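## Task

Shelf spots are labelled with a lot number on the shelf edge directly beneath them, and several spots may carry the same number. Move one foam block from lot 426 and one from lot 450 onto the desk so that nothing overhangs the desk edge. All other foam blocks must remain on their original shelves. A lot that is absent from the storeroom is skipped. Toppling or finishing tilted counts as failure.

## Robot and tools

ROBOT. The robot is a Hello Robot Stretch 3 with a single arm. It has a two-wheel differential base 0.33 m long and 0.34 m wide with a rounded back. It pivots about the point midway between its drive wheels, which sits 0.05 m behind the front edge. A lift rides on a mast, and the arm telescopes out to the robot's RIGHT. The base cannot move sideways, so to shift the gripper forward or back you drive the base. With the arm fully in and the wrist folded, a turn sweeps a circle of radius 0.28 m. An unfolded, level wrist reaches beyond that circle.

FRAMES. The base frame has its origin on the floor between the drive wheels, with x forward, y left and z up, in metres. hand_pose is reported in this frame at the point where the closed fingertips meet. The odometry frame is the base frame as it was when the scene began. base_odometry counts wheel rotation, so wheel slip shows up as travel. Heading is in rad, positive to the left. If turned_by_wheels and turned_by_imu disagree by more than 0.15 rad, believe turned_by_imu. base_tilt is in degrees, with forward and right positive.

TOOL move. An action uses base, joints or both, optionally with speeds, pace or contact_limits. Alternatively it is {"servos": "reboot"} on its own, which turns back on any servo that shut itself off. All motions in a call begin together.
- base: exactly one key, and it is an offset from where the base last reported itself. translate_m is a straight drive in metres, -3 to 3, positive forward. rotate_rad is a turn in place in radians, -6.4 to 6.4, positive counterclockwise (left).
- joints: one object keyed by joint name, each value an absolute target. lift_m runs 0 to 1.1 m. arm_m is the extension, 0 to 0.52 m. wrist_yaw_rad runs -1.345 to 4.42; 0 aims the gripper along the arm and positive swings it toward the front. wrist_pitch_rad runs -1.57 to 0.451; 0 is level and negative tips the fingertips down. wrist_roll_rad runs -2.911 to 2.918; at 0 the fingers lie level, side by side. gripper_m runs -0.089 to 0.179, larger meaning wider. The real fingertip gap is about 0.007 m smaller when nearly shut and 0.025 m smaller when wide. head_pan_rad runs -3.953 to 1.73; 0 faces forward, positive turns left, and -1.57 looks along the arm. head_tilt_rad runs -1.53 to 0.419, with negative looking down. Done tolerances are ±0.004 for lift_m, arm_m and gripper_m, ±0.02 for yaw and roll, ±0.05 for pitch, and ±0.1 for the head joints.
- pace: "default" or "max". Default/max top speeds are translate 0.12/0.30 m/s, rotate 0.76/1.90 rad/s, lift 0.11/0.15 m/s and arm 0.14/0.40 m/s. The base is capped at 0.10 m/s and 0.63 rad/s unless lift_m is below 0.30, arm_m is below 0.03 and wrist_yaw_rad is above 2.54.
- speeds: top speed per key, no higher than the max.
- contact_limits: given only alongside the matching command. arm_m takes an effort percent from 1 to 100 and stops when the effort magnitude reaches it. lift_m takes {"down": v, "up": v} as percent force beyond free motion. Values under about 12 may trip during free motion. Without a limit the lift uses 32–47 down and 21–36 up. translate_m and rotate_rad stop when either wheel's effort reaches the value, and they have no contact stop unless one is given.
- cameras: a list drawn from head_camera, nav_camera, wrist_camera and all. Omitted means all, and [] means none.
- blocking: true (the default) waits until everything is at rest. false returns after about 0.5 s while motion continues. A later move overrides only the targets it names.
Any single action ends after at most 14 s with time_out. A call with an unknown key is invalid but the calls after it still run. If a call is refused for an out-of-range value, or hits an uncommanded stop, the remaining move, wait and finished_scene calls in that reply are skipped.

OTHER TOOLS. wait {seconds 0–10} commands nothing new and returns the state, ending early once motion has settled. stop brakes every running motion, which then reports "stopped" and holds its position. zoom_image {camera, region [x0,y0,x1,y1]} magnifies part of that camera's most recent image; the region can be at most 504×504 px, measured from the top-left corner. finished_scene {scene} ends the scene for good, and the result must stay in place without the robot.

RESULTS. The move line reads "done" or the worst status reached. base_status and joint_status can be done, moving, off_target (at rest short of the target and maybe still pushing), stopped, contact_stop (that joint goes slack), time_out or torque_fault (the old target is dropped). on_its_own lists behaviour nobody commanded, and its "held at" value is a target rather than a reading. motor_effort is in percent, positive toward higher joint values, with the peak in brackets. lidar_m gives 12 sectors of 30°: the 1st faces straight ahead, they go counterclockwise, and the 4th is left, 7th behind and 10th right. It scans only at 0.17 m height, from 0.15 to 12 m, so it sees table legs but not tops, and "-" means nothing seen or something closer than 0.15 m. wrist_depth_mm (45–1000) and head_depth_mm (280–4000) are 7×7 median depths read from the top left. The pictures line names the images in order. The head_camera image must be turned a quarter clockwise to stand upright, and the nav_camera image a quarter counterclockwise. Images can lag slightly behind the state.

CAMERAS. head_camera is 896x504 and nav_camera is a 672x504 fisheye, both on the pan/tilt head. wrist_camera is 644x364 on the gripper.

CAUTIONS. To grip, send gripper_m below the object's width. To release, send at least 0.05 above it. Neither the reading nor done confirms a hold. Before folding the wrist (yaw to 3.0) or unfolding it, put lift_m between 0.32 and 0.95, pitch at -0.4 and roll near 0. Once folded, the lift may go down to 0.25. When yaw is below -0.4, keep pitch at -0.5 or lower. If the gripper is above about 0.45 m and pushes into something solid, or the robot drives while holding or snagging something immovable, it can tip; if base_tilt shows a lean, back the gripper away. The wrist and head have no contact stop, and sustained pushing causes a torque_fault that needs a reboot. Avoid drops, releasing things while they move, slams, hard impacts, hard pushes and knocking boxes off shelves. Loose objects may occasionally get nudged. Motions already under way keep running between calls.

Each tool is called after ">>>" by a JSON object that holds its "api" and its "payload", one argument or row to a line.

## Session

>>> {"api": "move", "payload": {
  "joints": {"head_pan_rad": 0.0, "head_tilt_rad": -0.3}
}}

Scene clock: 0.77 s.
move: done
base_odometry: x=+0.000 y=+0.000 heading=+0.000
turned_by_wheels: +0.000
turned_by_imu: +0.000
base_tilt: forward=-0.3 right=-1.3
lidar_m: 0.84 0.77 0.78 0.96 1.18 1.16 1.57 1.48 1.13 1.37 3.09 1.31
head_depth_mm: 1123 1211 1304 1397 1539 1686 1558 / 1006 1074 1147 1227 1325 1437 1488 / 917 975 1024 1099 1173 1258 1357 / 839 884 933 988 1049 1114 1200 / 775 811 850 894 946 1005 1067 / 720 751 784 822 866 910 968 / 673 697 728 761 796 840 896
base_status: not commanded
joint_positions: lift_m=+0.306 arm_m=+0.001 wrist_yaw_rad=+2.853 wrist_pitch_rad=-0.337 wrist_roll_rad=+0.000 gripper_m=+0.037 head_pan_rad=+0.000 head_tilt_rad=-0.302
joint_status: all done
measured_speeds: all 0
motor_effort: left_wheel=-0.3(0.5) right_wheel=+0.2(0.8) lift_m=+26.5(27.3) arm_m=-7.9(7.9) wrist_yaw_rad=+0.0(1.2) wrist_pitch_rad=+2.1(2.1) wrist_roll_rad=-0.1(0.3) gripper_m=+0.3(1.0) head_pan_rad=+0.0(1.5) head_tilt_rad=-3.6(6.5)
hand_pose: x=+0.0453 y=+0.0786 z=+0.3376 quat_wxyz=(+0.218, +0.707, +0.017, +0.673) (m; base frame)
wrist_depth_mm: 133 - - - - - - / 136 - - - - - - / 145 - - - - - - / 155 186 875 861 816 - - / 169 181 719 672 661 685 655 / 578 193 126 553 129 575 571 / 506 205 312 498 483 492 486
pictures: head_camera (sideways), nav_camera (sideways), wrist_camera
camera_calibration:
head_camera: T_world_to_cam=[[-0.246393, -0.0463215, -0.968062, 1.27692], [0.0407089, 0.997481, -0.0580904, 0.0750479], [0.968315, -0.0537219, -0.243886, 0.267117], [0, 0, 0, 1]] pos_world=[0.0529138, -0.00136021, 1.30564]
nav_camera: T_world_to_cam=[[0.271786, 0.0170509, 0.962207, -1.21099], [0.0143534, -0.999804, 0.0136629, 0.0322553], [0.962251, 0.0100975, -0.271977, 0.301336], [0, 0, 0, 1]] pos_world=[0.0387059, 0.0498547, 1.24674]
wrist_camera: T_world_to_cam=[[0.968732, -0.247103, -0.0223289, -0.0102512], [-0.145362, -0.492322, -0.858189, 0.367545], [0.201068, 0.834601, -0.512847, 0.26461], [0, 0, 0, 1]] pos_world=[0.0101531, -0.0424262, 0.450899]

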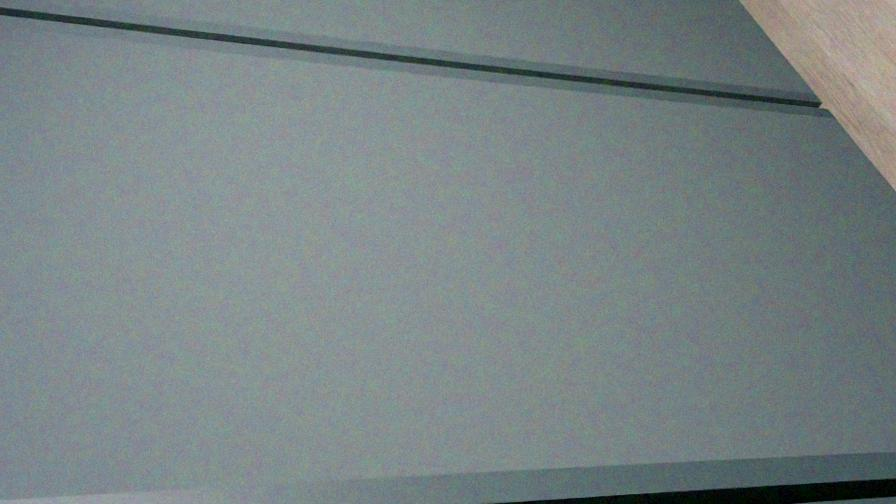

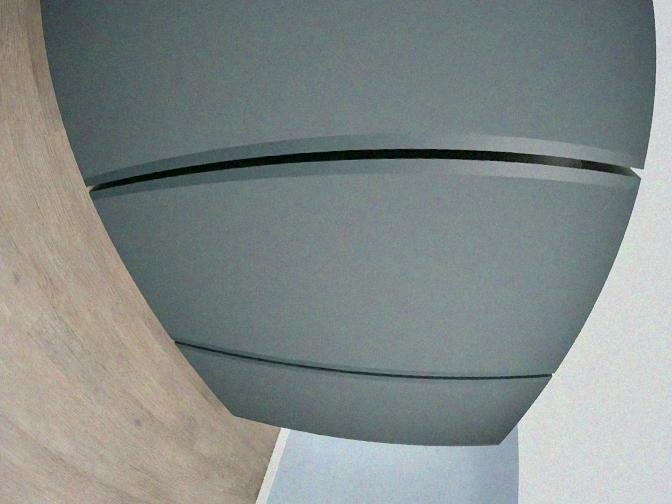

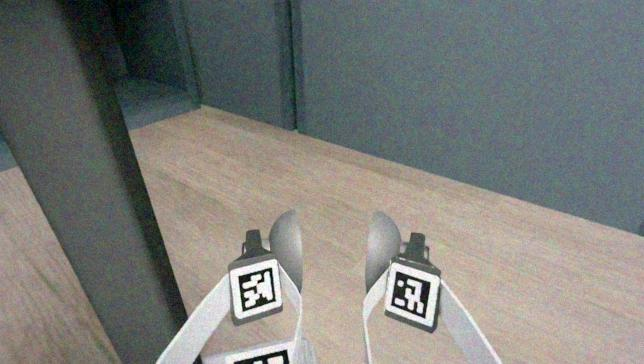

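Task: foam blocks 426 and 450. Survey with head pan.

>>> {"api": "move", "payload": {
  "joints": {"head_pan_rad": 1.5, "head_tilt_rad": -0.25},
  "cameras": ["nav_camera"]
}}

>>> {"api": "move", "payload": {
  "joints": {"head_pan_rad": -1.57, "head_tilt_rad": -0.25},
  "cameras": ["nav_camera"]
}}

>>> {"api": "move", "payload": {
  "joints": {"head_pan_rad": -3.14, "head_tilt_rad": -0.25},
  "cameras": ["nav_camera"]
}}

Scene clock: 8.57 s.
move: done
base_odometry: x=+0.000 y=+0.000 heading=+0.000
turned_by_wheels: +0.000
turned_by_imu: +0.000
base_tilt: forward=-0.3 right=-1.1
lidar_m: 0.84 0.77 0.78 0.96 1.18 1.16 1.57 1.48 1.13 1.38 3.09 1.31
head_depth_mm: 752 768 784 805 822 848 870 / 822 841 864 886 908 938 968 / 915 941 975 1000 1018 1058 1086 / 1027 1051 1086 1120 1165 1205 1252 / 1164 1199 1244 1285 1346 1401 1456 / 1224 1252 1300 1352 1453 1472 1500 / 1420 1474 1534 1536 1636 1461 1513
base_status: not commanded
joint_positions: lift_m=+0.306 arm_m=+0.001 wrist_yaw_rad=+2.853 wrist_pitch_rad=-0.337 wrist_roll_rad=+0.000 gripper_m=+0.037 head_pan_rad=+1.535 head_tilt_rad=-0.251
joint_status: all done
measured_speeds: translate_m=+0.000 rotate_rad=+0.000 lift_m=+0.000 arm_m=+0.000 wrist_yaw_rad=+0.000 wrist_pitch_rad=+0.000 wrist_roll_rad=+0.000 head_pan_rad=-0.024 head_tilt_rad=+0.000
motor_effort: left_wheel=+0.0(0.8) right_wheel=+0.3(1.5) lift_m=+26.2(27.1) arm_m=-12.8(12.9) wrist_yaw_rad=-0.3(1.7) wrist_pitch_rad=+2.1(2.1) wrist_roll_rad=+0.1(0.3) gripper_m=+0.3(0.9) head_pan_rad=-2.5(7.0) head_tilt_rad=+5.7(10.9)
hand_pose: x=+0.0453 y=+0.0786 z=+0.3376 quat_wxyz=(+0.218, +0.707, +0.017, +0.673) (m; base frame)
wrist_depth_mm: 133 - - - - - - / 136 - - - - - - / 144 - - - - - - / 155 185 875 878 823 - - / 169 181 734 674 660 695 657 / 574 194 126 568 129 573 575 / 505 205 315 496 482 496 491
pictures: nav_camera (sideways)
camera_calibration:
nav_camera: T_world_to_cam=[[-0.00910715, 0.223438, 0.974676, -1.22559], [0.999659, -0.0218091, 0.0143402, 0.0254413], [0.024461, 0.974474, -0.223163, 0.243495], [0, 0, 0, 1]] pos_world=[-0.0425505, 0.0371192, 1.24853]

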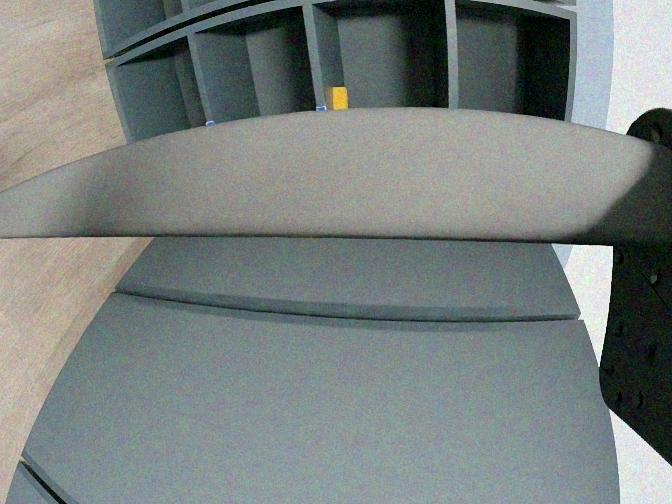

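Scene clock: 11.43 s.
move: done
base_odometry: x=+0.000 y=+0.000 heading=+0.000
turned_by_wheels: +0.000
turned_by_imu: +0.000
base_tilt: forward=-0.2 right=-1.3
lidar_m: 0.84 0.77 0.78 0.96 1.18 1.17 1.57 1.49 1.13 1.38 3.09 1.31
head_depth_mm: 1533 1578 1609 1639 1528 1004 1152 / 1694 1728 1765 1829 1505 997 1628 / 1889 1941 1967 2047 1485 1148 1626 / 2103 2195 2254 2284 1472 1890 1573 / 2375 2476 2585 2623 1578 2122 1618 / 2650 2934 3055 3175 2601 2095 1607 / 2760 2924 2994 3080 3138 2133 1602
base_status: not commanded
joint_positions: lift_m=+0.306 arm_m=+0.001 wrist_yaw_rad=+2.853 wrist_pitch_rad=-0.337 wrist_roll_rad=+0.000 gripper_m=+0.037 head_pan_rad=-1.578 head_tilt_rad=-0.250
joint_status: all done
measured_speeds: translate_m=+0.000 rotate_rad=+0.000 lift_m=+0.000 arm_m=+0.000 wrist_yaw_rad=+0.000 wrist_pitch_rad=+0.000 wrist_roll_rad=+0.000 head_pan_rad=+0.024 head_tilt_rad=+0.000
motor_effort: left_wheel=-0.3(0.7) right_wheel=+0.2(1.3) lift_m=+27.0(27.4) arm_m=-12.3(13.0) wrist_yaw_rad=-1.6(2.2) wrist_pitch_rad=+2.0(2.1) wrist_roll_rad=+0.1(0.3) gripper_m=+0.1(1.2) head_pan_rad=+3.0(4.8) head_tilt_rad=+5.5(9.6)
hand_pose: x=+0.0453 y=+0.0786 z=+0.3376 quat_wxyz=(+0.218, +0.707, +0.017, +0.673) (m; base frame)
wrist_depth_mm: 134 - - - - - - / 136 - - - - - - / 145 - - - - - - / 155 186 886 862 826 - - / 169 181 725 676 669 685 659 / 573 192 126 566 129 571 573 / 502 205 313 495 481 492 490
pictures: nav_camera (sideways)
camera_calibration:
nav_camera: T_world_to_cam=[[0.0153969, -0.221885, 0.974951, -1.22606], [-0.999877, -0.0062526, 0.0143675, 0.037543], [0.00290804, -0.975053, -0.221954, 0.242061], [0, 0, 0, 1]] pos_world=[0.055712, -0.0357879, 1.24854]

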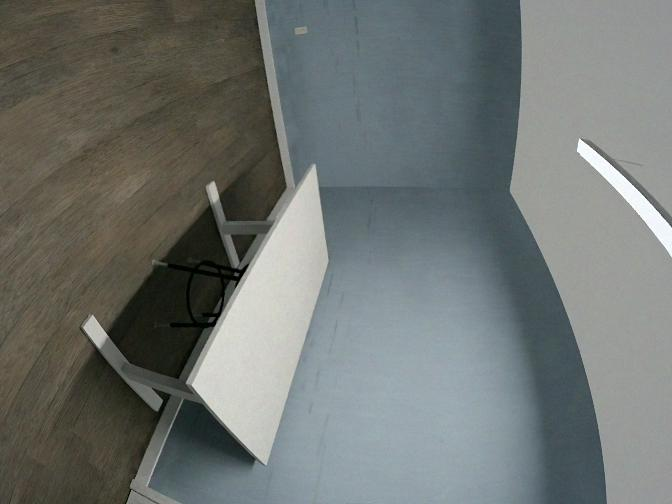

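Scene clock: 12.67 s.
move: done
base_odometry: x=+0.000 y=+0.000 heading=+0.000
turned_by_wheels: +0.000
turned_by_imu: +0.000
base_tilt: forward=-0.3 right=-1.3
lidar_m: 0.84 0.77 0.78 0.96 1.18 1.16 1.57 1.48 1.13 1.38 3.10 1.31
head_depth_mm: 1316 1645 1649 1649 1740 1449 1564 / 1473 1597 1659 1721 1843 1813 1548 / 1881 1487 1543 1610 1660 1750 1617 / 1773 1835 1941 2004 2132 2116 1625 / 1626 1691 1761 1831 1907 1970 1623 / 1474 1518 1582 1643 1727 1785 1614 / 1383 1423 1472 1525 1584 1645 1603
base_status: not commanded
joint_positions: lift_m=+0.306 arm_m=+0.001 wrist_yaw_rad=+2.853 wrist_pitch_rad=-0.337 wrist_roll_rad=+0.000 gripper_m=+0.037 head_pan_rad=-3.177 head_tilt_rad=-0.250
joint_status: all done
measured_speeds: all 0
motor_effort: left_wheel=+0.0(0.9) right_wheel=+0.4(1.1) lift_m=+26.7(26.9) arm_m=-12.0(12.9) wrist_yaw_rad=-0.2(1.5) wrist_pitch_rad=+2.1(2.2) wrist_roll_rad=+0.0(0.3) gripper_m=+0.5(1.0) head_pan_rad=+2.9(4.7) head_tilt_rad=+5.7(7.3)
hand_pose: x=+0.0453 y=+0.0786 z=+0.3376 quat_wxyz=(+0.218, +0.707, +0.017, +0.673) (m; base frame)
wrist_depth_mm: 134 - - - - - - / 136 - - - - - - / 145 - - - - - - / 156 185 879 870 821 - - / 169 180 734 668 665 680 657 / 575 193 126 564 129 573 571 / 504 205 314 495 481 492 486
pictures: nav_camera (sideways)
camera_calibration:
nav_camera: T_world_to_cam=[[-0.222021, -0.0092278, 0.974998, -1.22466], [0.0215084, 0.999666, 0.0143591, 0.0313754], [-0.974805, 0.0241587, -0.221749, 0.247796], [0, 0, 0, 1]] pos_world=[-0.0310225, -0.0486522, 1.24854]

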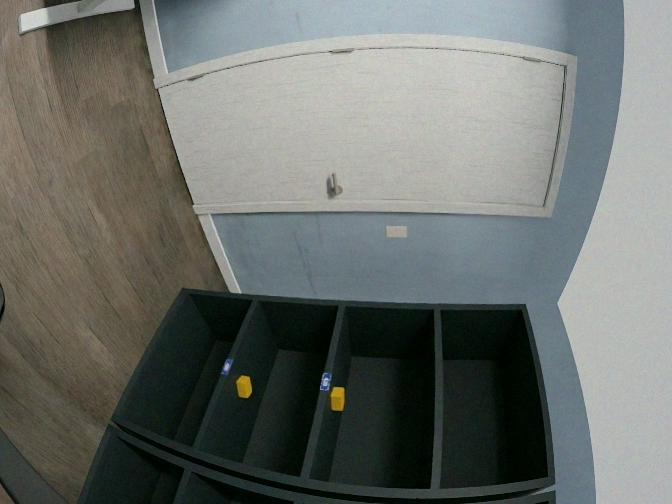

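>>> {"api": "move", "payload": {
  "base": {"rotate_rad": -2.43},
  "joints": {"head_pan_rad": -1.57, "head_tilt_rad": -0.35, "wrist_yaw_rad": 3.0, "wrist_pitch_rad": -0.4, "lift_m": 0.35},
  "cameras": ["nav_camera", "head_camera"]
}}

Scene clock: 39.83 s.
move: done
base_odometry: x=+0.000 y=+0.000 heading=-2.430
turned_by_wheels: -2.430
turned_by_imu: -2.391
base_tilt: forward=-0.3 right=-1.1
lidar_m: 1.48 1.13 2.00 3.10 1.04 0.79 0.77 0.82 1.17 1.16 1.57 1.52
head_depth_mm: 1345 1401 1507 1564 1609 1664 1408 / 1355 1414 1514 1570 1590 1661 1425 / 1364 1418 1516 1549 1579 1709 1426 / 1356 1414 1515 1505 1571 1694 1424 / 995 1043 1114 1180 1271 1376 1427 / 1386 1429 1545 1659 1538 1677 1422 / 1397 1446 1559 1655 1514 1747 1436
base_status: done
joint_positions: lift_m=+0.350 arm_m=+0.001 wrist_yaw_rad=+2.997 wrist_pitch_rad=-0.413 wrist_roll_rad=+0.000 gripper_m=+0.037 head_pan_rad=-1.570 head_tilt_rad=-0.350
joint_status: all done
measured_speeds: all 0
motor_effort: left_wheel=+8.0(11.8) right_wheel=-9.8(13.2) lift_m=+24.3(31.0) arm_m=-12.4(13.0) wrist_yaw_rad=+1.9(4.1) wrist_pitch_rad=+1.9(3.5) wrist_roll_rad=+0.2(0.4) gripper_m=+0.6(1.1) head_pan_rad=-3.2(5.8) head_tilt_rad=-3.2(6.3)
hand_pose: x=+0.0112 y=+0.0772 z=+0.3639 quat_wxyz=(+0.195, +0.700, +0.095, +0.680) (m; base frame)
wrist_depth_mm: - 137 - - - - - / - 147 - - - - - / - 161 - - - - - / 861 186 790 835 834 812 809 / 713 673 205 666 660 677 677 / 595 592 128 564 129 577 575 / 521 536 261 357 498 505 503
pictures: head_camera (sideways), nav_camera (sideways)
camera_calibration:
head_camera: T_world_to_cam=[[-0.0465236, 0.293049, -0.954965, 1.25863], [0.99752, -0.0369194, -0.0599262, 0.0715421], [-0.0528181, -0.955384, -0.290605, 0.334175], [0, 0, 0, 1]] pos_world=[0.00484175, -0.0469334, 1.30335]
nav_camera: T_world_to_cam=[[0.0173246, -0.318073, 0.947908, -1.19075], [-0.999789, -0.0159371, 0.0129251, 0.0394795], [0.0109958, -0.947932, -0.318282, 0.367447], [0, 0, 0, 1]] pos_world=[0.05606, -0.0298015, 1.24517]

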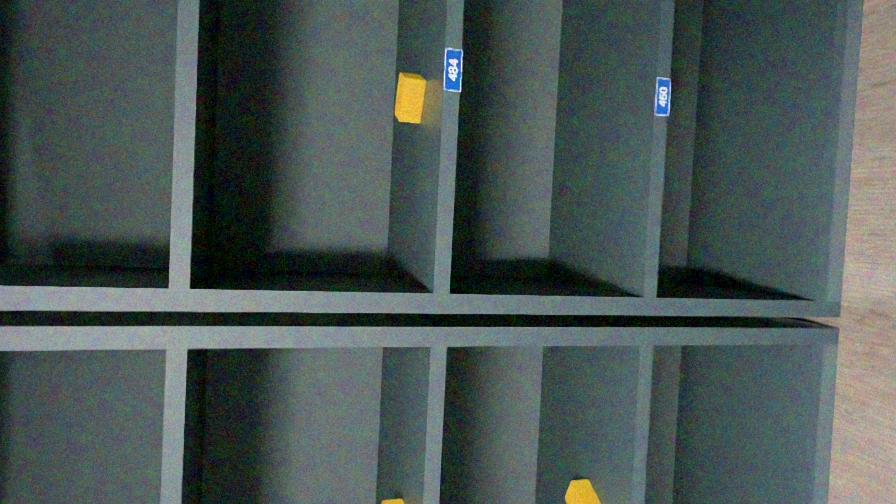

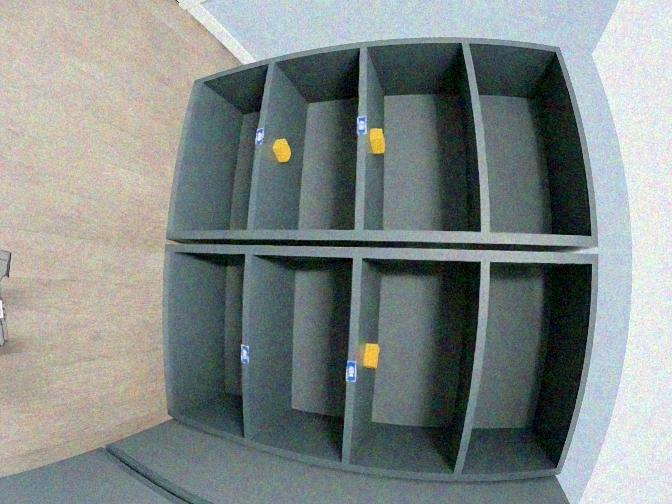

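>>> {"api": "zoom_image", "payload": {
  "camera": "head_camera",
  "region": [380, 20, 700, 150]
}}

>>> {"api": "zoom_image", "payload": {
  "camera": "nav_camera",
  "region": [220, 90, 420, 190]
}}

Scaled by 1.575 from the camera's 896x504 image, which has a finer 1280x720 frame.

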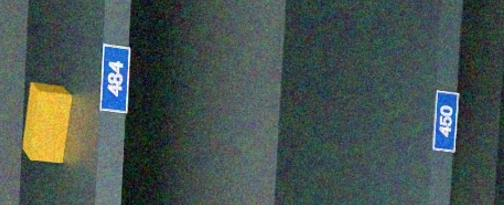

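Scaled by 2.520 from the camera's 672x504 image, which has a finer 792x594 frame.

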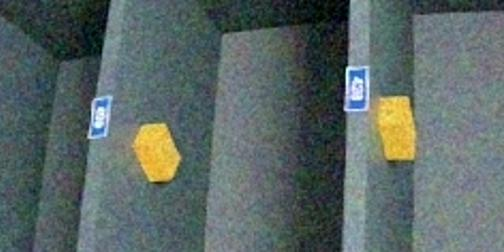

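>>> {"api": "move", "payload": {
  "base": {"translate_m": 0.55},
  "cameras": ["head_camera"]
}}

>>> {"api": "zoom_image", "payload": {
  "camera": "head_camera",
  "region": [380, 20, 700, 250]
}}

Scene clock: 59.03 s.
move: done
base_odometry: x=-0.416 y=-0.359 heading=-2.430
turned_by_wheels: +0.000
turned_by_imu: +0.001
base_tilt: forward=-0.4 right=-1.2
lidar_m: 0.94 0.65 0.97 3.06 1.77 1.35 1.32 1.39 1.23 1.62 1.27 0.97
head_depth_mm: 1149 1100 1136 1192 1282 1610 1440 / 1396 1443 1529 1386 1426 1454 1439 / 1390 1440 1547 1549 1586 1712 1447 / 1413 1444 1569 1654 1566 1704 1456 / 1405 1464 1566 1676 1546 1761 1456 / 1410 1465 1588 1621 1542 1725 1455 / 1236 1202 1296 1261 1362 1505 1451
base_status: done
joint_positions: lift_m=+0.350 arm_m=+0.001 wrist_yaw_rad=+2.997 wrist_pitch_rad=-0.413 wrist_roll_rad=+0.000 gripper_m=+0.037 head_pan_rad=-1.570 head_tilt_rad=-0.350
joint_status: not commanded
measured_speeds: all 0
motor_effort: left_wheel=+3.7(11.6) right_wheel=+4.8(10.3) lift_m=+27.0(27.8) arm_m=-10.5(12.3) wrist_yaw_rad=+2.1(4.5) wrist_pitch_rad=+1.9(2.0) wrist_roll_rad=+0.0(0.4) gripper_m=+0.2(1.0) head_pan_rad=-2.7(3.8) head_tilt_rad=-1.4(3.5)
hand_pose: x=+0.0111 y=+0.0772 z=+0.3639 quat_wxyz=(+0.195, +0.700, +0.095, +0.680) (m; base frame)
wrist_depth_mm: - 137 - - - - - / - 148 - - - - - / - 162 - - - - - / 855 185 773 853 818 818 781 / 706 673 205 662 638 656 651 / 600 593 128 571 129 582 581 / 520 537 263 354 499 509 506
pictures: head_camera (sideways)
camera_calibration:
head_camera: T_world_to_cam=[[-0.0464689, 0.292966, -0.954993, 1.25866], [0.997512, -0.0371339, -0.0599295, 0.0715368], [-0.0530199, -0.955402, -0.290511, 0.334053], [0, 0, 0, 1]] pos_world=[0.00484134, -0.0469338, 1.30335]

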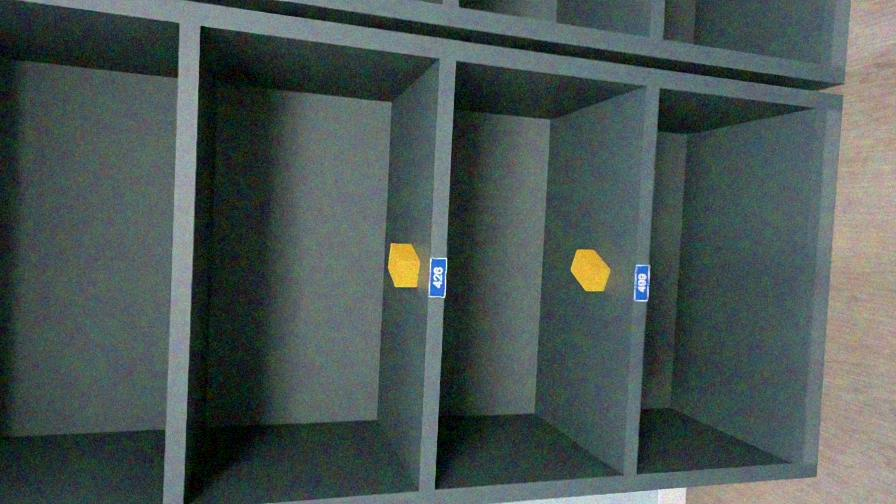

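Scaled by 1.575 from the camera's 896x504 image, which has a finer 1280x720 frame.

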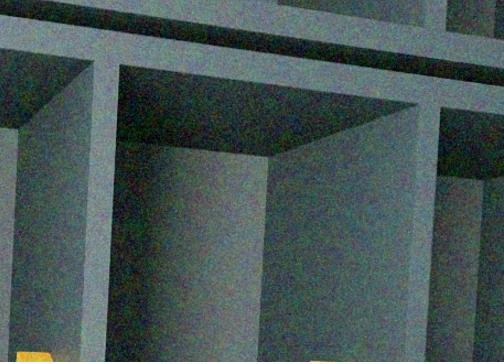

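>>> {"api": "zoom_image", "payload": {
  "camera": "head_camera",
  "region": [370, 220, 670, 320]
}}

Scaled by 1.680 from the camera's 896x504 image, which has a finer 1280x720 frame.

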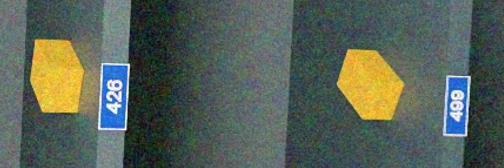

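>>> {"api": "move", "payload": {
  "base": {"rotate_rad": -1.6},
  "cameras": []
}}

>>> {"api": "move", "payload": {
  "base": {"translate_m": 0.57},
  "joints": {"lift_m": 0.6},
  "cameras": []
}}

>>> {"api": "move", "payload": {
  "base": {"rotate_rad": 1.6},
  "joints": {"head_tilt_rad": -0.5},
  "cameras": ["head_camera"]
}}

Scene clock: 88.73 s.
move: done
base_odometry: x=-0.416 y=-0.359 heading=+2.254
turned_by_wheels: -1.600
turned_by_imu: -1.574
base_tilt: forward=-0.4 right=-1.1
lidar_m: 1.49 1.28 0.97 0.94 0.65 0.97 3.07 1.79 1.35 1.32 1.38 1.23
head_depth_mm: 1108 1163 1239 1303 1394 1491 1494 / 1118 1179 1245 1331 1399 1509 1484 / 1118 1172 1250 1315 1405 1511 1469 / 1120 1180 1248 1329 1426 1519 1467 / 1125 1181 1252 1338 1424 1522 1465 / 1127 1185 1265 1340 1430 1510 1460 / 1130 1192 1260 1338 1435 1532 1443
base_status: done
joint_positions: lift_m=+0.350 arm_m=+0.001 wrist_yaw_rad=+2.997 wrist_pitch_rad=-0.413 wrist_roll_rad=+0.000 gripper_m=+0.037 head_pan_rad=-1.570 head_tilt_rad=-0.350
joint_status: not commanded
measured_speeds: all 0
motor_effort: left_wheel=+8.9(11.9) right_wheel=-9.9(13.7) lift_m=+29.2(29.5) arm_m=-12.7(13.0) wrist_yaw_rad=+1.5(3.2) wrist_pitch_rad=+1.8(2.0) wrist_roll_rad=-0.2(0.3) gripper_m=+0.6(1.0) head_pan_rad=-2.0(3.3) head_tilt_rad=-1.4(2.7)
hand_pose: x=+0.0111 y=+0.0772 z=+0.3639 quat_wxyz=(+0.195, +0.700, +0.095, +0.680) (m; base frame)
wrist_depth_mm: - 137 - - - - 962 / - 147 - - - - - / - 162 - - - - - / 778 179 777 841 840 824 816 / 691 672 205 669 659 680 679 / 599 591 129 571 128 580 573 / 519 528 264 355 495 505 505
pictures: none
No camera images: "cameras" was empty.

Scene clock: 95.57 s.
move: done
base_odometry: x=-0.776 y=+0.083 heading=+2.254
turned_by_wheels: +0.000
turned_by_imu: +0.001
base_tilt: forward=-0.3 right=-1.2
lidar_m: 1.08 0.79 0.95 0.92 0.97 1.10 3.62 1.82 1.38 1.34 1.41 0.71
head_depth_mm: 1138 1192 1265 1341 1427 1522 1495 / 1131 1193 1272 1342 1431 1535 1483 / 1138 1201 1272 1351 1433 1538 1478 / 1139 1204 1271 1355 1442 1546 1478 / 1152 1208 1283 1371 1461 1573 1467 / 1147 1211 1293 1363 1454 1555 1451 / 1148 1219 1293 1382 1465 1563 1446
base_status: done
joint_positions: lift_m=+0.600 arm_m=+0.001 wrist_yaw_rad=+2.997 wrist_pitch_rad=-0.413 wrist_roll_rad=+0.000 gripper_m=+0.037 head_pan_rad=-1.570 head_tilt_rad=-0.350
joint_status: all done
measured_speeds: all 0
motor_effort: left_wheel=+3.6(13.6) right_wheel=+6.0(10.7) lift_m=+24.6(32.8) arm_m=-10.8(13.0) wrist_yaw_rad=+2.3(3.2) wrist_pitch_rad=+2.0(2.1) wrist_roll_rad=+0.0(0.4) gripper_m=+0.4(1.0) head_pan_rad=-2.8(3.2) head_tilt_rad=-1.2(2.3)
hand_pose: x=+0.0111 y=+0.0771 z=+0.6137 quat_wxyz=(+0.195, +0.700, +0.095, +0.680) (m; base frame)
wrist_depth_mm: - 137 - - 905 - - / - 148 157 - - - - / - 161 - - - - - / - 186 - - - - - / - - 204 - - - - / 898 904 129 850 129 881 849 / 777 790 262 766 758 763 755
pictures: none
No camera images: "cameras" was empty.

Scene clock: 99.20 s.
move: done
base_odometry: x=-0.776 y=+0.083 heading=-2.430
turned_by_wheels: +1.600
turned_by_imu: +1.574
base_tilt: forward=-0.3 right=-1.2
lidar_m: 0.92 0.97 1.10 1.58 1.80 1.37 1.34 1.42 0.72 1.08 0.80 0.94
head_depth_mm: 840 940 1001 736 1065 933 938 / 867 941 1018 729 1192 959 1207 / 876 949 1021 725 1201 952 1203 / 882 954 1024 720 1210 944 1195 / 890 960 1017 741 1218 942 1192 / 894 963 1028 742 1211 934 1223 / 899 975 1033 735 1166 931 1212
base_status: done
joint_positions: lift_m=+0.600 arm_m=+0.001 wrist_yaw_rad=+2.997 wrist_pitch_rad=-0.413 wrist_roll_rad=+0.000 gripper_m=+0.037 head_pan_rad=-1.570 head_tilt_rad=-0.502
joint_status: all done
measured_speeds: all 0
motor_effort: left_wheel=-9.1(12.4) right_wheel=+8.4(11.9) lift_m=+29.9(29.9) arm_m=-12.6(13.2) wrist_yaw_rad=+1.4(3.2) wrist_pitch_rad=+2.0(2.1) wrist_roll_rad=+0.0(0.3) gripper_m=+0.3(1.0) head_pan_rad=-2.1(2.7) head_tilt_rad=-1.3(7.2)
hand_pose: x=+0.0111 y=+0.0771 z=+0.6137 quat_wxyz=(+0.195, +0.700, +0.095, +0.680) (m; base frame)
wrist_depth_mm: - 137 - - - - - / - 148 - - - - - / - 161 - - - - - / - 182 - - - - - / - - 204 - - - - / 898 909 129 877 129 882 866 / 789 793 261 767 746 752 771
pictures: head_camera (sideways)
camera_calibration:
head_camera: T_world_to_cam=[[-0.0466425, 0.433732, -0.899834, 1.18665], [0.997504, -0.027586, -0.065002, 0.0781279], [-0.0530162, -0.90062, -0.431362, 0.517297], [0, 0, 0, 1]] pos_world=[0.00484082, -0.0466464, 1.29601]

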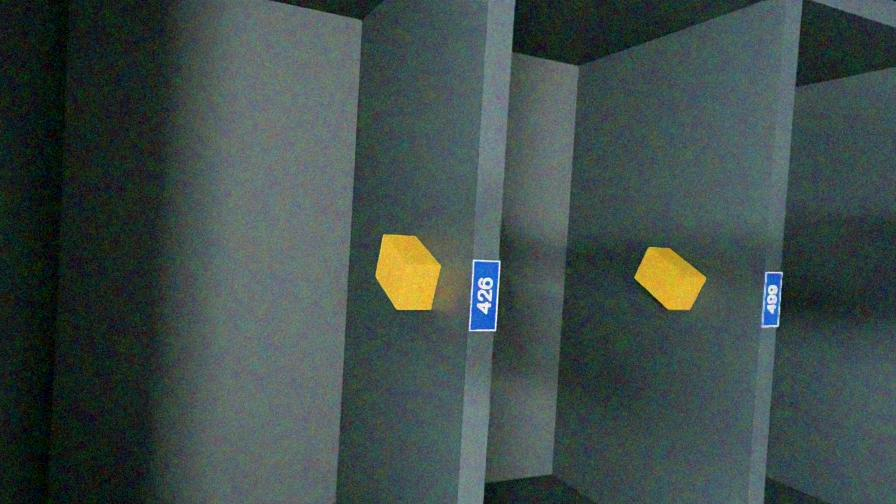

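>>> {"api": "move", "payload": {
  "joints": {"wrist_yaw_rad": 0.0, "gripper_m": 0.179},
  "cameras": []
}}

>>> {"api": "move", "payload": {
  "joints": {"wrist_pitch_rad": -0.1, "lift_m": 0.95},
  "cameras": ["wrist_camera"]
}}

>>> {"api": "zoom_image", "payload": {
  "camera": "head_camera",
  "region": [350, 200, 550, 340]
}}

Scene clock: 109.77 s.
move: done
base_odometry: x=-0.776 y=+0.083 heading=-2.430
turned_by_wheels: +0.000
turned_by_imu: +0.000
base_tilt: forward=-0.3 right=-1.3
lidar_m: 0.92 0.98 1.10 1.58 1.80 1.38 1.34 1.42 0.71 1.08 0.79 0.94
head_depth_mm: 830 941 1007 740 1065 935 937 / 858 942 1016 731 1197 960 1204 / 880 946 1023 723 1200 955 1202 / 884 956 1022 721 1211 945 1199 / 885 961 1022 735 1217 942 1192 / 895 964 1027 742 1214 940 1220 / 897 974 1034 736 1161 932 1211
base_status: not commanded
joint_positions: lift_m=+0.600 arm_m=+0.001 wrist_yaw_rad=+0.003 wrist_pitch_rad=-0.413 wrist_roll_rad=+0.000 gripper_m=+0.179 head_pan_rad=-1.570 head_tilt_rad=-0.500
joint_status: all done
measured_speeds: all 0
motor_effort: left_wheel=-8.4(9.2) right_wheel=+9.4(9.6) lift_m=+27.8(28.9) arm_m=-12.1(12.3) wrist_yaw_rad=-3.3(6.8) wrist_pitch_rad=+2.1(2.1) wrist_roll_rad=+0.0(0.3) gripper_m=+0.6(84.6) head_pan_rad=-1.9(2.5) head_tilt_rad=+3.9(5.4)
hand_pose: x=-0.0208 y=-0.3705 z=+0.6137 quat_wxyz=(+0.693, +0.146, -0.691, -0.144) (m; base frame)
wrist_depth_mm: - - - - - - - / - - - 530 - - - / - - - - - - - / - - - - - - - / - 146 - - - 863 - / 123 126 - - - - - / 749 739 - - - - 105
pictures: none
No camera images: "cameras" was empty.

Scene clock: 113.77 s.
move: done
base_odometry: x=-0.776 y=+0.083 heading=-2.430
turned_by_wheels: +0.000
turned_by_imu: +0.000
base_tilt: forward=-0.3 right=-1.3
lidar_m: 0.92 0.97 1.10 1.57 1.79 1.37 1.34 1.42 0.72 1.08 0.80 0.94
head_depth_mm: 829 940 999 739 1066 - - / 858 944 1013 731 1197 997 - / 878 952 1021 723 1215 - - / 884 958 1027 719 1227 - - / 890 964 1020 738 1220 913 1215 / 895 966 1029 746 1163 936 1220 / 898 970 1037 734 1160 935 1219
base_status: not commanded
joint_positions: lift_m=+0.950 arm_m=+0.001 wrist_yaw_rad=+0.003 wrist_pitch_rad=-0.122 wrist_roll_rad=+0.000 gripper_m=+0.179 head_pan_rad=-1.570 head_tilt_rad=-0.500
joint_status: all done
measured_speeds: all 0
motor_effort: left_wheel=-8.7(9.2) right_wheel=+8.3(9.7) lift_m=+27.3(33.0) arm_m=-10.9(12.4) wrist_yaw_rad=-4.0(4.2) wrist_pitch_rad=+3.5(6.3) wrist_roll_rad=+0.0(0.3) gripper_m=+1.0(1.1) head_pan_rad=-1.5(2.7) head_tilt_rad=+3.2(4.9)
hand_pose: x=-0.0207 y=-0.3969 z=+1.0335 quat_wxyz=(+0.706, +0.045, -0.705, -0.043) (m; base frame)
wrist_depth_mm: - - - - - - - / - - - - - - - / - - - - - - - / - - - 405 - - - / - 142 - - - 790 - / - 126 - - - 860 - / - - - - - - 105
pictures: wrist_camera
camera_calibration:
wrist_camera: T_world_to_cam=[[-0.99886, -0.0457825, -0.0134913, -0.0183211], [-0.00180715, 0.318739, -0.947841, 1.13865], [0.0476947, -0.946736, -0.318459, 0.120505], [0, 0, 0, 1]] pos_world=[-0.0219899, -0.249683, 1.11738]

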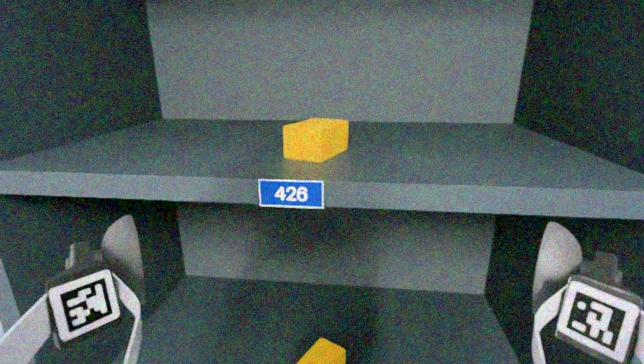

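This scene's latest camera images include none from head_camera. They are from: wrist_camera. head_camera's image comes with the result of a call that names it in "cameras".

>>> {"api": "wait", "payload": {
  "seconds": 0,
  "cameras": ["wrist_camera", "head_camera"]
}}

>>> {"api": "zoom_image", "payload": {
  "camera": "head_camera",
  "region": [350, 200, 550, 340]
}}

>>> {"api": "zoom_image", "payload": {
  "camera": "wrist_camera",
  "region": [240, 90, 400, 220]
}}

Scene clock: 119.33 s.
base_odometry: x=-0.776 y=+0.083 heading=-2.430
turned_by_wheels: +0.000
turned_by_imu: +0.000
base_tilt: forward=-0.3 right=-1.1
lidar_m: 0.92 0.98 1.10 1.57 1.80 1.38 1.34 1.42 0.71 1.07 0.80 0.94
head_depth_mm: 828 941 999 739 1067 - - / 857 947 1013 728 1191 994 - / 881 952 1020 721 1222 - - / 887 960 1028 721 1224 - - / 891 957 1020 740 1219 911 1219 / 898 968 1029 745 1162 938 1220 / 899 972 1035 736 1167 931 1214
base_status: not commanded
joint_positions: lift_m=+0.950 arm_m=+0.001 wrist_yaw_rad=+0.003 wrist_pitch_rad=-0.122 wrist_roll_rad=+0.000 gripper_m=+0.179 head_pan_rad=-1.570 head_tilt_rad=-0.500
joint_status: all done
measured_speeds: all 0
motor_effort: left_wheel=-8.6(9.2) right_wheel=+7.9(9.7) lift_m=+23.6(33.0) arm_m=-10.9(12.4) wrist_yaw_rad=-1.7(4.2) wrist_pitch_rad=+3.7(6.3) wrist_roll_rad=-0.1(0.3) gripper_m=+0.9(1.1) head_pan_rad=-1.5(2.7) head_tilt_rad=+4.6(4.9)
hand_pose: x=-0.0207 y=-0.3969 z=+1.0335 quat_wxyz=(+0.706, +0.045, -0.705, -0.043) (m; base frame)
wrist_depth_mm: - - - - - - - / - - - - - - - / - - - - - - - / - - - 402 - - - / - 142 - - - 802 - / - 126 - - - 856 - / - - - - - - 105
pictures: head_camera (sideways), wrist_camera
camera_calibration:
head_camera: T_world_to_cam=[[-0.0465761, 0.43224, -0.900555, 1.18761], [0.997507, -0.0277251, -0.0648976, 0.0779924], [-0.0530193, -0.901332, -0.429871, 0.515369], [0, 0, 0, 1]] pos_world=[0.00484101, -0.046653, 1.29612]
wrist_camera: T_world_to_cam=[[-0.99886, -0.0457825, -0.0134913, -0.0183211], [-0.00180715, 0.318739, -0.947841, 1.13865], [0.0476947, -0.946736, -0.318459, 0.120505], [0, 0, 0, 1]] pos_world=[-0.0219899, -0.249683, 1.11738]

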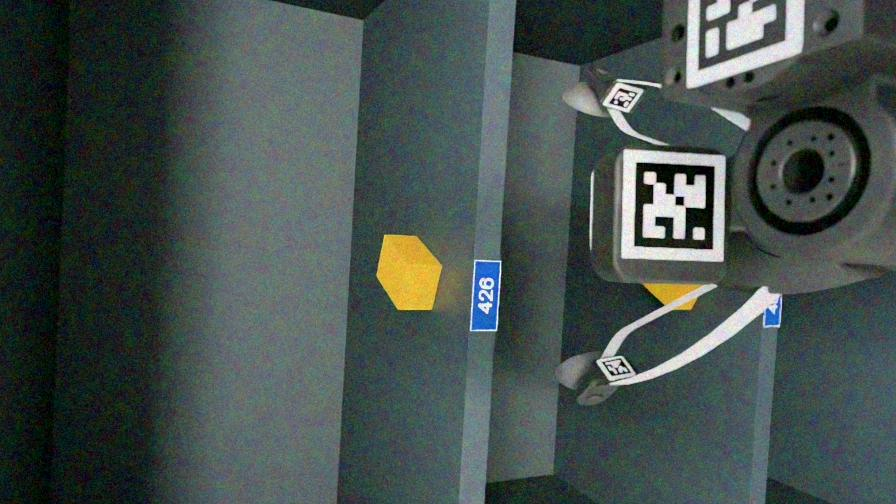

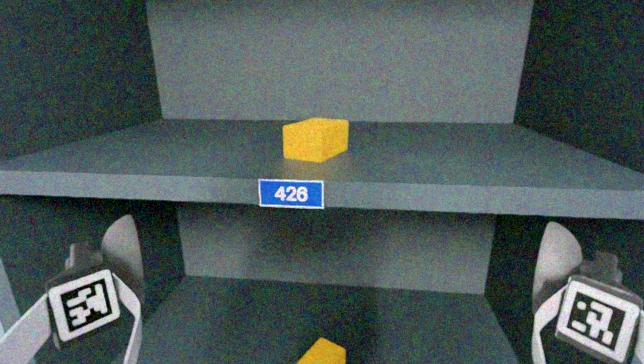

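Scaled by 2.520 from the camera's 896x504 image, which has a finer 1280x720 frame.

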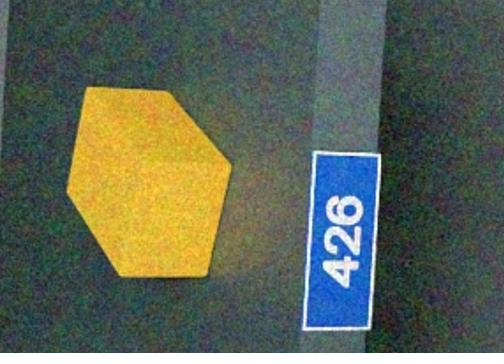

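Scaled by 3.150.

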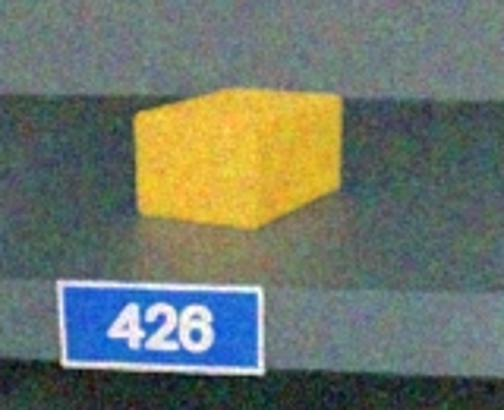

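>>> {"api": "move", "payload": {
  "base": {"rotate_rad": -0.417},
  "cameras": []
}}

>>> {"api": "move", "payload": {
  "base": {"translate_m": 0.324},
  "cameras": ["wrist_camera", "head_camera"]
}}

Scene clock: 144.73 s.
move: done
base_odometry: x=-0.776 y=+0.083 heading=-2.846
turned_by_wheels: -0.417
turned_by_imu: -0.411
base_tilt: forward=-0.4 right=-1.2
lidar_m: 0.93 0.92 1.02 1.10 3.63 1.65 1.35 1.34 0.77 0.71 1.07 0.80
head_depth_mm: 603 1156 1221 917 1266 - - / 582 632 697 786 855 1029 - / 633 679 713 749 837 - - / 760 870 926 816 1061 - - / 906 984 1041 754 1223 914 1226 / 878 946 1002 740 1160 936 1189 / 847 916 974 692 1144 907 1128
base_status: done
joint_positions: lift_m=+0.950 arm_m=+0.001 wrist_yaw_rad=+0.002 wrist_pitch_rad=-0.122 wrist_roll_rad=+0.000 gripper_m=+0.179 head_pan_rad=-1.570 head_tilt_rad=-0.500
joint_status: not commanded
measured_speeds: all 0
motor_effort: left_wheel=+8.5(11.9) right_wheel=-10.4(13.7) lift_m=+24.3(24.3) arm_m=-10.7(11.7) wrist_yaw_rad=-2.9(4.7) wrist_pitch_rad=+3.7(3.8) wrist_roll_rad=+0.1(0.3) gripper_m=+0.4(1.1) head_pan_rad=-1.4(2.0) head_tilt_rad=+3.3(4.7)
hand_pose: x=-0.0208 y=-0.3969 z=+1.0335 quat_wxyz=(+0.706, +0.044, -0.705, -0.043) (m; base frame)
wrist_depth_mm: - - - - - - - / - - - - - - - / - - - - - - - / 367 - - - - - - / 359 142 - - - - - / - 139 - 953 - - - / - - - - - - 105
pictures: none
No camera images: "cameras" was empty.

Scene clock: 149.10 s.
move: done
base_odometry: x=-1.086 y=-0.012 heading=-2.846
turned_by_wheels: +0.000
turned_by_imu: +0.000
base_tilt: forward=-0.3 right=-1.3
lidar_m: 0.62 0.62 0.68 1.11 1.90 2.01 1.65 1.65 0.82 0.97 0.55 0.78
head_depth_mm: 828 898 924 787 1001 - - / 851 987 1050 733 1136 994 - / 866 951 1025 722 1238 - - / 838 914 980 664 1188 - - / 807 874 947 707 1084 910 814 / 787 844 917 700 558 937 786 / 759 814 881 693 562 934 764
base_status: done
joint_positions: lift_m=+0.950 arm_m=+0.001 wrist_yaw_rad=+0.002 wrist_pitch_rad=-0.122 wrist_roll_rad=+0.000 gripper_m=+0.179 head_pan_rad=-1.570 head_tilt_rad=-0.500
joint_status: not commanded
measured_speeds: all 0
motor_effort: left_wheel=+7.9(12.0) right_wheel=+4.1(10.7) lift_m=+23.7(24.6) arm_m=-12.3(13.2) wrist_yaw_rad=-3.1(4.2) wrist_pitch_rad=+3.6(3.8) wrist_roll_rad=-0.2(0.4) gripper_m=+0.8(1.2) head_pan_rad=-1.3(2.2) head_tilt_rad=+3.6(4.6)
hand_pose: x=-0.0209 y=-0.3969 z=+1.0335 quat_wxyz=(+0.706, +0.044, -0.705, -0.043) (m; base frame)
wrist_depth_mm: - - - - 783 - - / - - - - 804 - - / - - - - - - - / - - - - - - - / - 143 - 333 900 - - / - 126 - - 965 - - / - - - - - 761 105
pictures: head_camera (sideways), wrist_camera
camera_calibration:
head_camera: T_world_to_cam=[[-0.0465761, 0.43224, -0.900555, 1.18761], [0.997507, -0.0277251, -0.0648976, 0.0779924], [-0.0530193, -0.901332, -0.429871, 0.515369], [0, 0, 0, 1]] pos_world=[0.00484101, -0.046653, 1.29612]
wrist_camera: T_world_to_cam=[[-0.998884, -0.0452448, -0.0135308, -0.0181426], [-0.00159854, 0.318749, -0.947838, 1.13865], [0.0471976, -0.946759, -0.318466, 0.120497], [0, 0, 0, 1]] pos_world=[-0.0219894, -0.249684, 1.11738]

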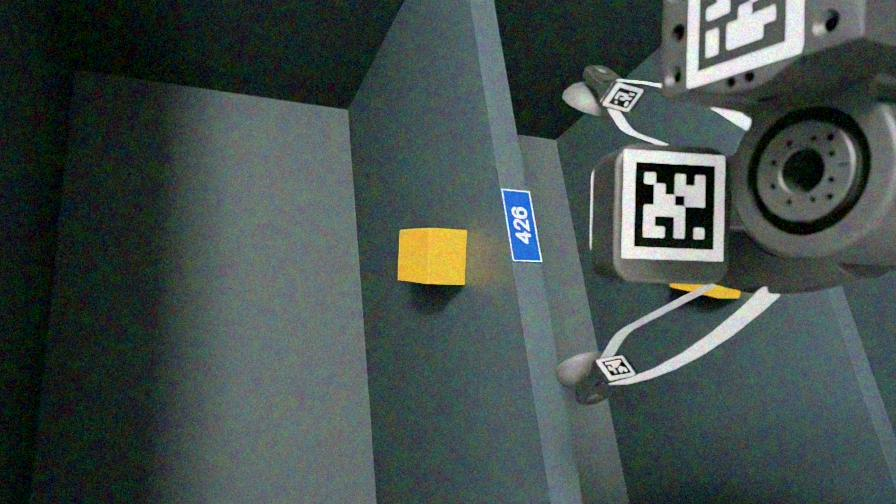

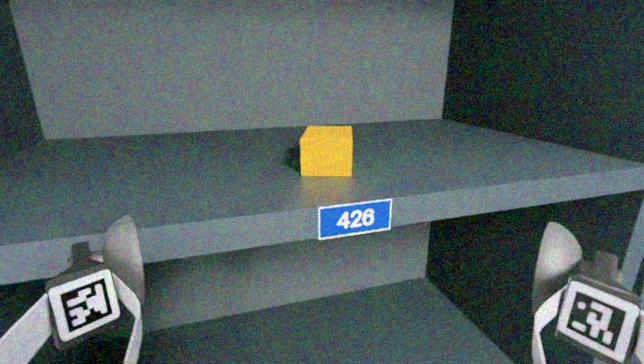

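>>> {"api": "move", "payload": {
  "base": {"translate_m": 0.016},
  "joints": {"arm_m": 0.17, "lift_m": 0.942},
  "contact_limits": {"arm_m": 35},
  "cameras": ["wrist_camera"]
}}

Scene clock: 161.57 s.
move: done
base_odometry: x=-1.101 y=-0.016 heading=-2.846
turned_by_wheels: +0.000
turned_by_imu: +0.000
base_tilt: forward=-0.2 right=-1.3
lidar_m: 0.61 0.60 0.67 1.09 3.72 2.03 1.67 1.66 0.83 0.96 0.54 0.76
head_depth_mm: 824 919 950 788 - 934 1128 / 851 987 1052 734 292 875 1214 / 865 945 1023 389 297 871 1178 / 833 906 974 634 317 865 843 / 804 869 940 706 1127 941 814 / 780 840 913 697 1072 937 785 / 753 810 875 690 560 932 761
base_status: done
joint_positions: lift_m=+0.942 arm_m=+0.170 wrist_yaw_rad=+0.002 wrist_pitch_rad=-0.122 wrist_roll_rad=+0.000 gripper_m=+0.179 head_pan_rad=-1.570 head_tilt_rad=-0.500
joint_status: all done
measured_speeds: all 0
motor_effort: left_wheel=+5.0(10.1) right_wheel=+5.3(9.0) lift_m=+28.0(31.3) arm_m=+12.7(14.4) wrist_yaw_rad=-2.9(4.0) wrist_pitch_rad=+3.7(3.8) wrist_roll_rad=-0.1(0.3) gripper_m=+0.2(1.1) head_pan_rad=-0.8(1.8) head_tilt_rad=+3.2(4.7)
contact_limits: arm_m 35 (drawing in: default 31, maximum 55; extending or still: default 39, maximum 69)
hand_pose: x=-0.0209 y=-0.5664 z=+1.0255 quat_wxyz=(+0.706, +0.044, -0.705, -0.043) (m; base frame)
wrist_depth_mm: - - - - - 627 - / - - - - - 670 - / - - - - - - - / - - - - - - - / - 142 - - - - - / - 126 - - - - - / 147 153 158 164 177 - 105
pictures: wrist_camera
camera_calibration:
wrist_camera: T_world_to_cam=[[-0.998884, -0.0452476, -0.0135266, -0.0259212], [-0.00159892, 0.318659, -0.947868, 1.18506], [0.0471991, -0.946789, -0.318376, -0.0425445], [0, 0, 0, 1]] pos_world=[-0.0219894, -0.419083, 1.10938]

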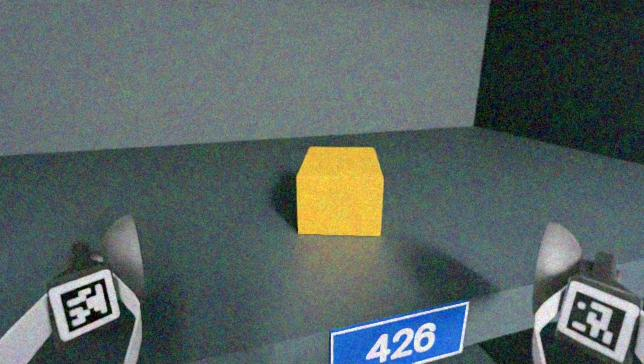

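>>> {"api": "move", "payload": {
  "joints": {"arm_m": 0.285, "lift_m": 0.94},
  "speeds": {"arm_m": 0.08},
  "contact_limits": {"arm_m": 35},
  "cameras": ["wrist_camera"]
}}

Scene clock: 167.93 s.
move: done
base_odometry: x=-1.101 y=-0.016 heading=-2.846
turned_by_wheels: +0.000
turned_by_imu: +0.000
base_tilt: forward=-0.2 right=-1.1
lidar_m: 0.61 0.60 0.67 1.09 3.72 2.03 1.67 1.66 0.83 0.96 0.54 0.76
head_depth_mm: 828 917 947 697 - 964 1127 / 851 985 1056 394 1153 957 1217 / 863 939 1020 396 1100 953 1177 / 833 906 981 432 1097 920 842 / 804 872 943 666 1121 946 815 / 779 838 909 701 1074 937 784 / 753 808 877 692 562 930 763
base_status: not commanded
joint_positions: lift_m=+0.940 arm_m=+0.285 wrist_yaw_rad=+0.002 wrist_pitch_rad=-0.122 wrist_roll_rad=+0.000 gripper_m=+0.179 head_pan_rad=-1.570 head_tilt_rad=-0.500
joint_status: all done
measured_speeds: all 0
motor_effort: left_wheel=+4.9(5.4) right_wheel=+6.1(6.6) lift_m=+28.9(31.8) arm_m=+12.6(15.2) wrist_yaw_rad=-3.0(3.8) wrist_pitch_rad=+3.6(3.8) wrist_roll_rad=+0.1(0.3) gripper_m=+0.9(1.0) head_pan_rad=-1.0(1.4) head_tilt_rad=+3.6(4.3)
contact_limits: arm_m 35 (drawing in: default 31, maximum 55; extending or still: default 39, maximum 69)
hand_pose: x=-0.0209 y=-0.6814 z=+1.0235 quat_wxyz=(+0.706, +0.044, -0.705, -0.043) (m; base frame)
wrist_depth_mm: - - - - - 527 - / - - - - - 557 - / - - - - - - - / - - - - - - - / - 142 - 152 152 - - / - 126 - 133 129 - - / 144 150 149 140 144 154 107
pictures: wrist_camera
camera_calibration:
wrist_camera: T_world_to_cam=[[-0.998884, -0.0452476, -0.0135266, -0.0311517], [-0.00159892, 0.318659, -0.947868, 1.21981], [0.0471991, -0.946789, -0.318376, -0.152062], [0, 0, 0, 1]] pos_world=[-0.0219894, -0.534083, 1.10738]

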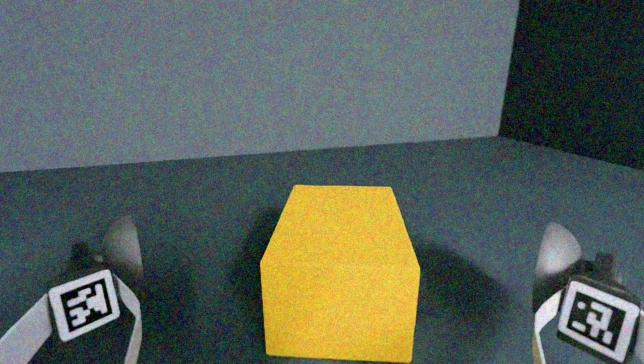

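>>> {"api": "move", "payload": {
  "joints": {"arm_m": 0.297},
  "speeds": {"arm_m": 0.05},
  "contact_limits": {"arm_m": 35},
  "cameras": []
}}

>>> {"api": "move", "payload": {
  "joints": {"gripper_m": 0.075},
  "cameras": []
}}

>>> {"api": "move", "payload": {
  "joints": {"gripper_m": 0.03},
  "cameras": ["wrist_camera"]
}}

Scene clock: 178.47 s.
move: done
base_odometry: x=-1.101 y=-0.016 heading=-2.846
turned_by_wheels: +0.000
turned_by_imu: +0.000
base_tilt: forward=-0.2 right=-1.2
lidar_m: 0.61 0.60 0.67 1.09 3.73 2.04 1.67 1.66 0.84 0.96 0.54 0.76
head_depth_mm: 831 915 948 349 - 961 1130 / 856 989 1056 394 1150 959 1210 / 868 948 1019 403 1146 956 1178 / 835 905 975 436 1128 919 843 / 805 869 938 669 1125 941 811 / 778 839 914 698 1075 940 788 / 753 811 875 691 560 935 765
base_status: not commanded
joint_positions: lift_m=+0.940 arm_m=+0.297 wrist_yaw_rad=+0.002 wrist_pitch_rad=-0.122 wrist_roll_rad=+0.000 gripper_m=+0.179 head_pan_rad=-1.570 head_tilt_rad=-0.500
joint_status: all done
measured_speeds: all 0
motor_effort: left_wheel=+5.2(5.4) right_wheel=+5.8(6.2) lift_m=+27.0(27.6) arm_m=+12.3(14.0) wrist_yaw_rad=-2.0(3.9) wrist_pitch_rad=+3.7(3.7) wrist_roll_rad=-0.1(0.3) gripper_m=+0.6(0.9) head_pan_rad=-0.9(1.1) head_tilt_rad=+4.3(4.3)
contact_limits: arm_m 35 (drawing in: default 31, maximum 55; extending or still: default 39, maximum 69)
hand_pose: x=-0.0209 y=-0.6934 z=+1.0235 quat_wxyz=(+0.706, +0.044, -0.705, -0.043) (m; base frame)
wrist_depth_mm: - - - - - 519 - / - - - - - 537 - / - - - - - - - / - - - - - - - / - 143 - 152 152 - - / - 126 - 120 119 - - / 144 150 149 126 126 154 107
pictures: none
No camera images: "cameras" was empty.

Scene clock: 180.03 s.
move: done
base_odometry: x=-1.101 y=-0.016 heading=-2.846
turned_by_wheels: +0.000
turned_by_imu: +0.000
base_tilt: forward=-0.3 right=-1.3
lidar_m: 0.61 0.60 0.67 1.09 3.74 2.03 1.67 1.66 0.83 0.96 0.54 0.76
head_depth_mm: 830 915 950 349 - 965 1126 / 850 984 1057 395 1151 957 1212 / 867 941 1020 403 1143 955 1169 / 832 903 980 435 1133 924 842 / 803 871 941 705 1124 946 810 / 777 834 910 698 1078 937 785 / 754 808 874 691 560 933 761
base_status: not commanded
joint_positions: lift_m=+0.940 arm_m=+0.297 wrist_yaw_rad=+0.002 wrist_pitch_rad=-0.122 wrist_roll_rad=+0.000 gripper_m=+0.075 head_pan_rad=-1.570 head_tilt_rad=-0.500
joint_status: all done
measured_speeds: all 0
motor_effort: left_wheel=+4.6(5.3) right_wheel=+5.4(6.7) lift_m=+25.7(27.5) arm_m=+11.7(13.1) wrist_yaw_rad=-3.1(3.8) wrist_pitch_rad=+3.8(3.8) wrist_roll_rad=-0.3(0.3) gripper_m=-2.0(83.0) head_pan_rad=-0.8(1.3) head_tilt_rad=+3.6(4.0)
contact_limits: arm_m 35 (drawing in: default 31, maximum 55; extending or still: default 39, maximum 69)
hand_pose: x=-0.0209 y=-0.6934 z=+1.0235 quat_wxyz=(+0.706, +0.044, -0.705, -0.043) (m; base frame)
wrist_depth_mm: - - - - - 519 - / - - - - - 535 - / - - - - - - - / - - - - - - - / - - 153 152 152 - - / - - 129 121 126 - - / 155 144 131 127 127 123 161
pictures: none
No camera images: "cameras" was empty.

Scene clock: 181.00 s.
move: done
base_odometry: x=-1.101 y=-0.016 heading=-2.846
turned_by_wheels: +0.000
turned_by_imu: +0.000
base_tilt: forward=-0.2 right=-1.2
lidar_m: 0.61 0.60 0.67 1.09 3.73 2.03 1.66 1.66 0.83 0.97 0.54 0.77
head_depth_mm: 827 916 946 349 - 963 1127 / 853 987 1054 395 1147 960 1210 / 867 943 1022 404 1138 957 1178 / 830 906 977 436 1129 923 842 / 803 872 938 706 1125 947 810 / 781 840 907 702 1075 937 781 / 753 807 872 694 560 932 760
base_status: not commanded
joint_positions: lift_m=+0.940 arm_m=+0.297 wrist_yaw_rad=+0.002 wrist_pitch_rad=-0.122 wrist_roll_rad=+0.000 gripper_m=+0.031 head_pan_rad=-1.570 head_tilt_rad=-0.500
joint_status: all done
measured_speeds: all 0
motor_effort: left_wheel=+4.7(5.3) right_wheel=+5.5(6.6) lift_m=+26.3(26.8) arm_m=+10.9(11.6) wrist_yaw_rad=-1.7(3.8) wrist_pitch_rad=+3.7(3.8) wrist_roll_rad=+0.0(0.3) gripper_m=-16.4(88.1) head_pan_rad=-0.6(1.3) head_tilt_rad=+2.8(3.8)
contact_limits: arm_m 35 (drawing in: default 31, maximum 55; extending or still: default 39, maximum 69)
hand_pose: x=-0.0209 y=-0.6934 z=+1.0235 quat_wxyz=(+0.706, +0.044, -0.705, -0.043) (m; base frame)
wrist_depth_mm: - - - - - 525 - / - - - - - 534 - / - - - - - - - / - - - - - - - / - - 151 153 150 - - / - - 128 121 125 - - / 155 109 144 127 127 143 161
pictures: wrist_camera
camera_calibration:
wrist_camera: T_world_to_cam=[[-0.998894, -0.0450579, -0.0134646, -0.0316597], [-0.00159726, 0.31866, -0.947868, 1.22363], [0.0469996, -0.946798, -0.318379, -0.16343], [0, 0, 0, 1]] pos_world=[-0.0219891, -0.546084, 1.10738]

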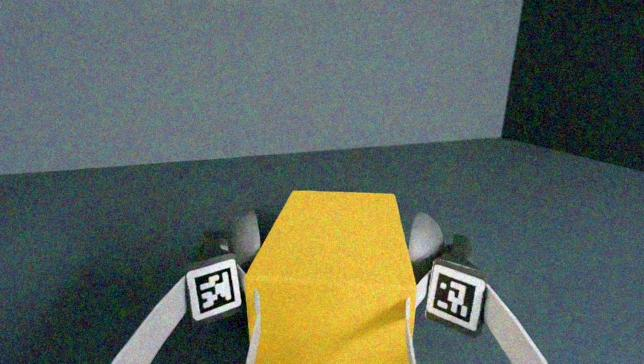

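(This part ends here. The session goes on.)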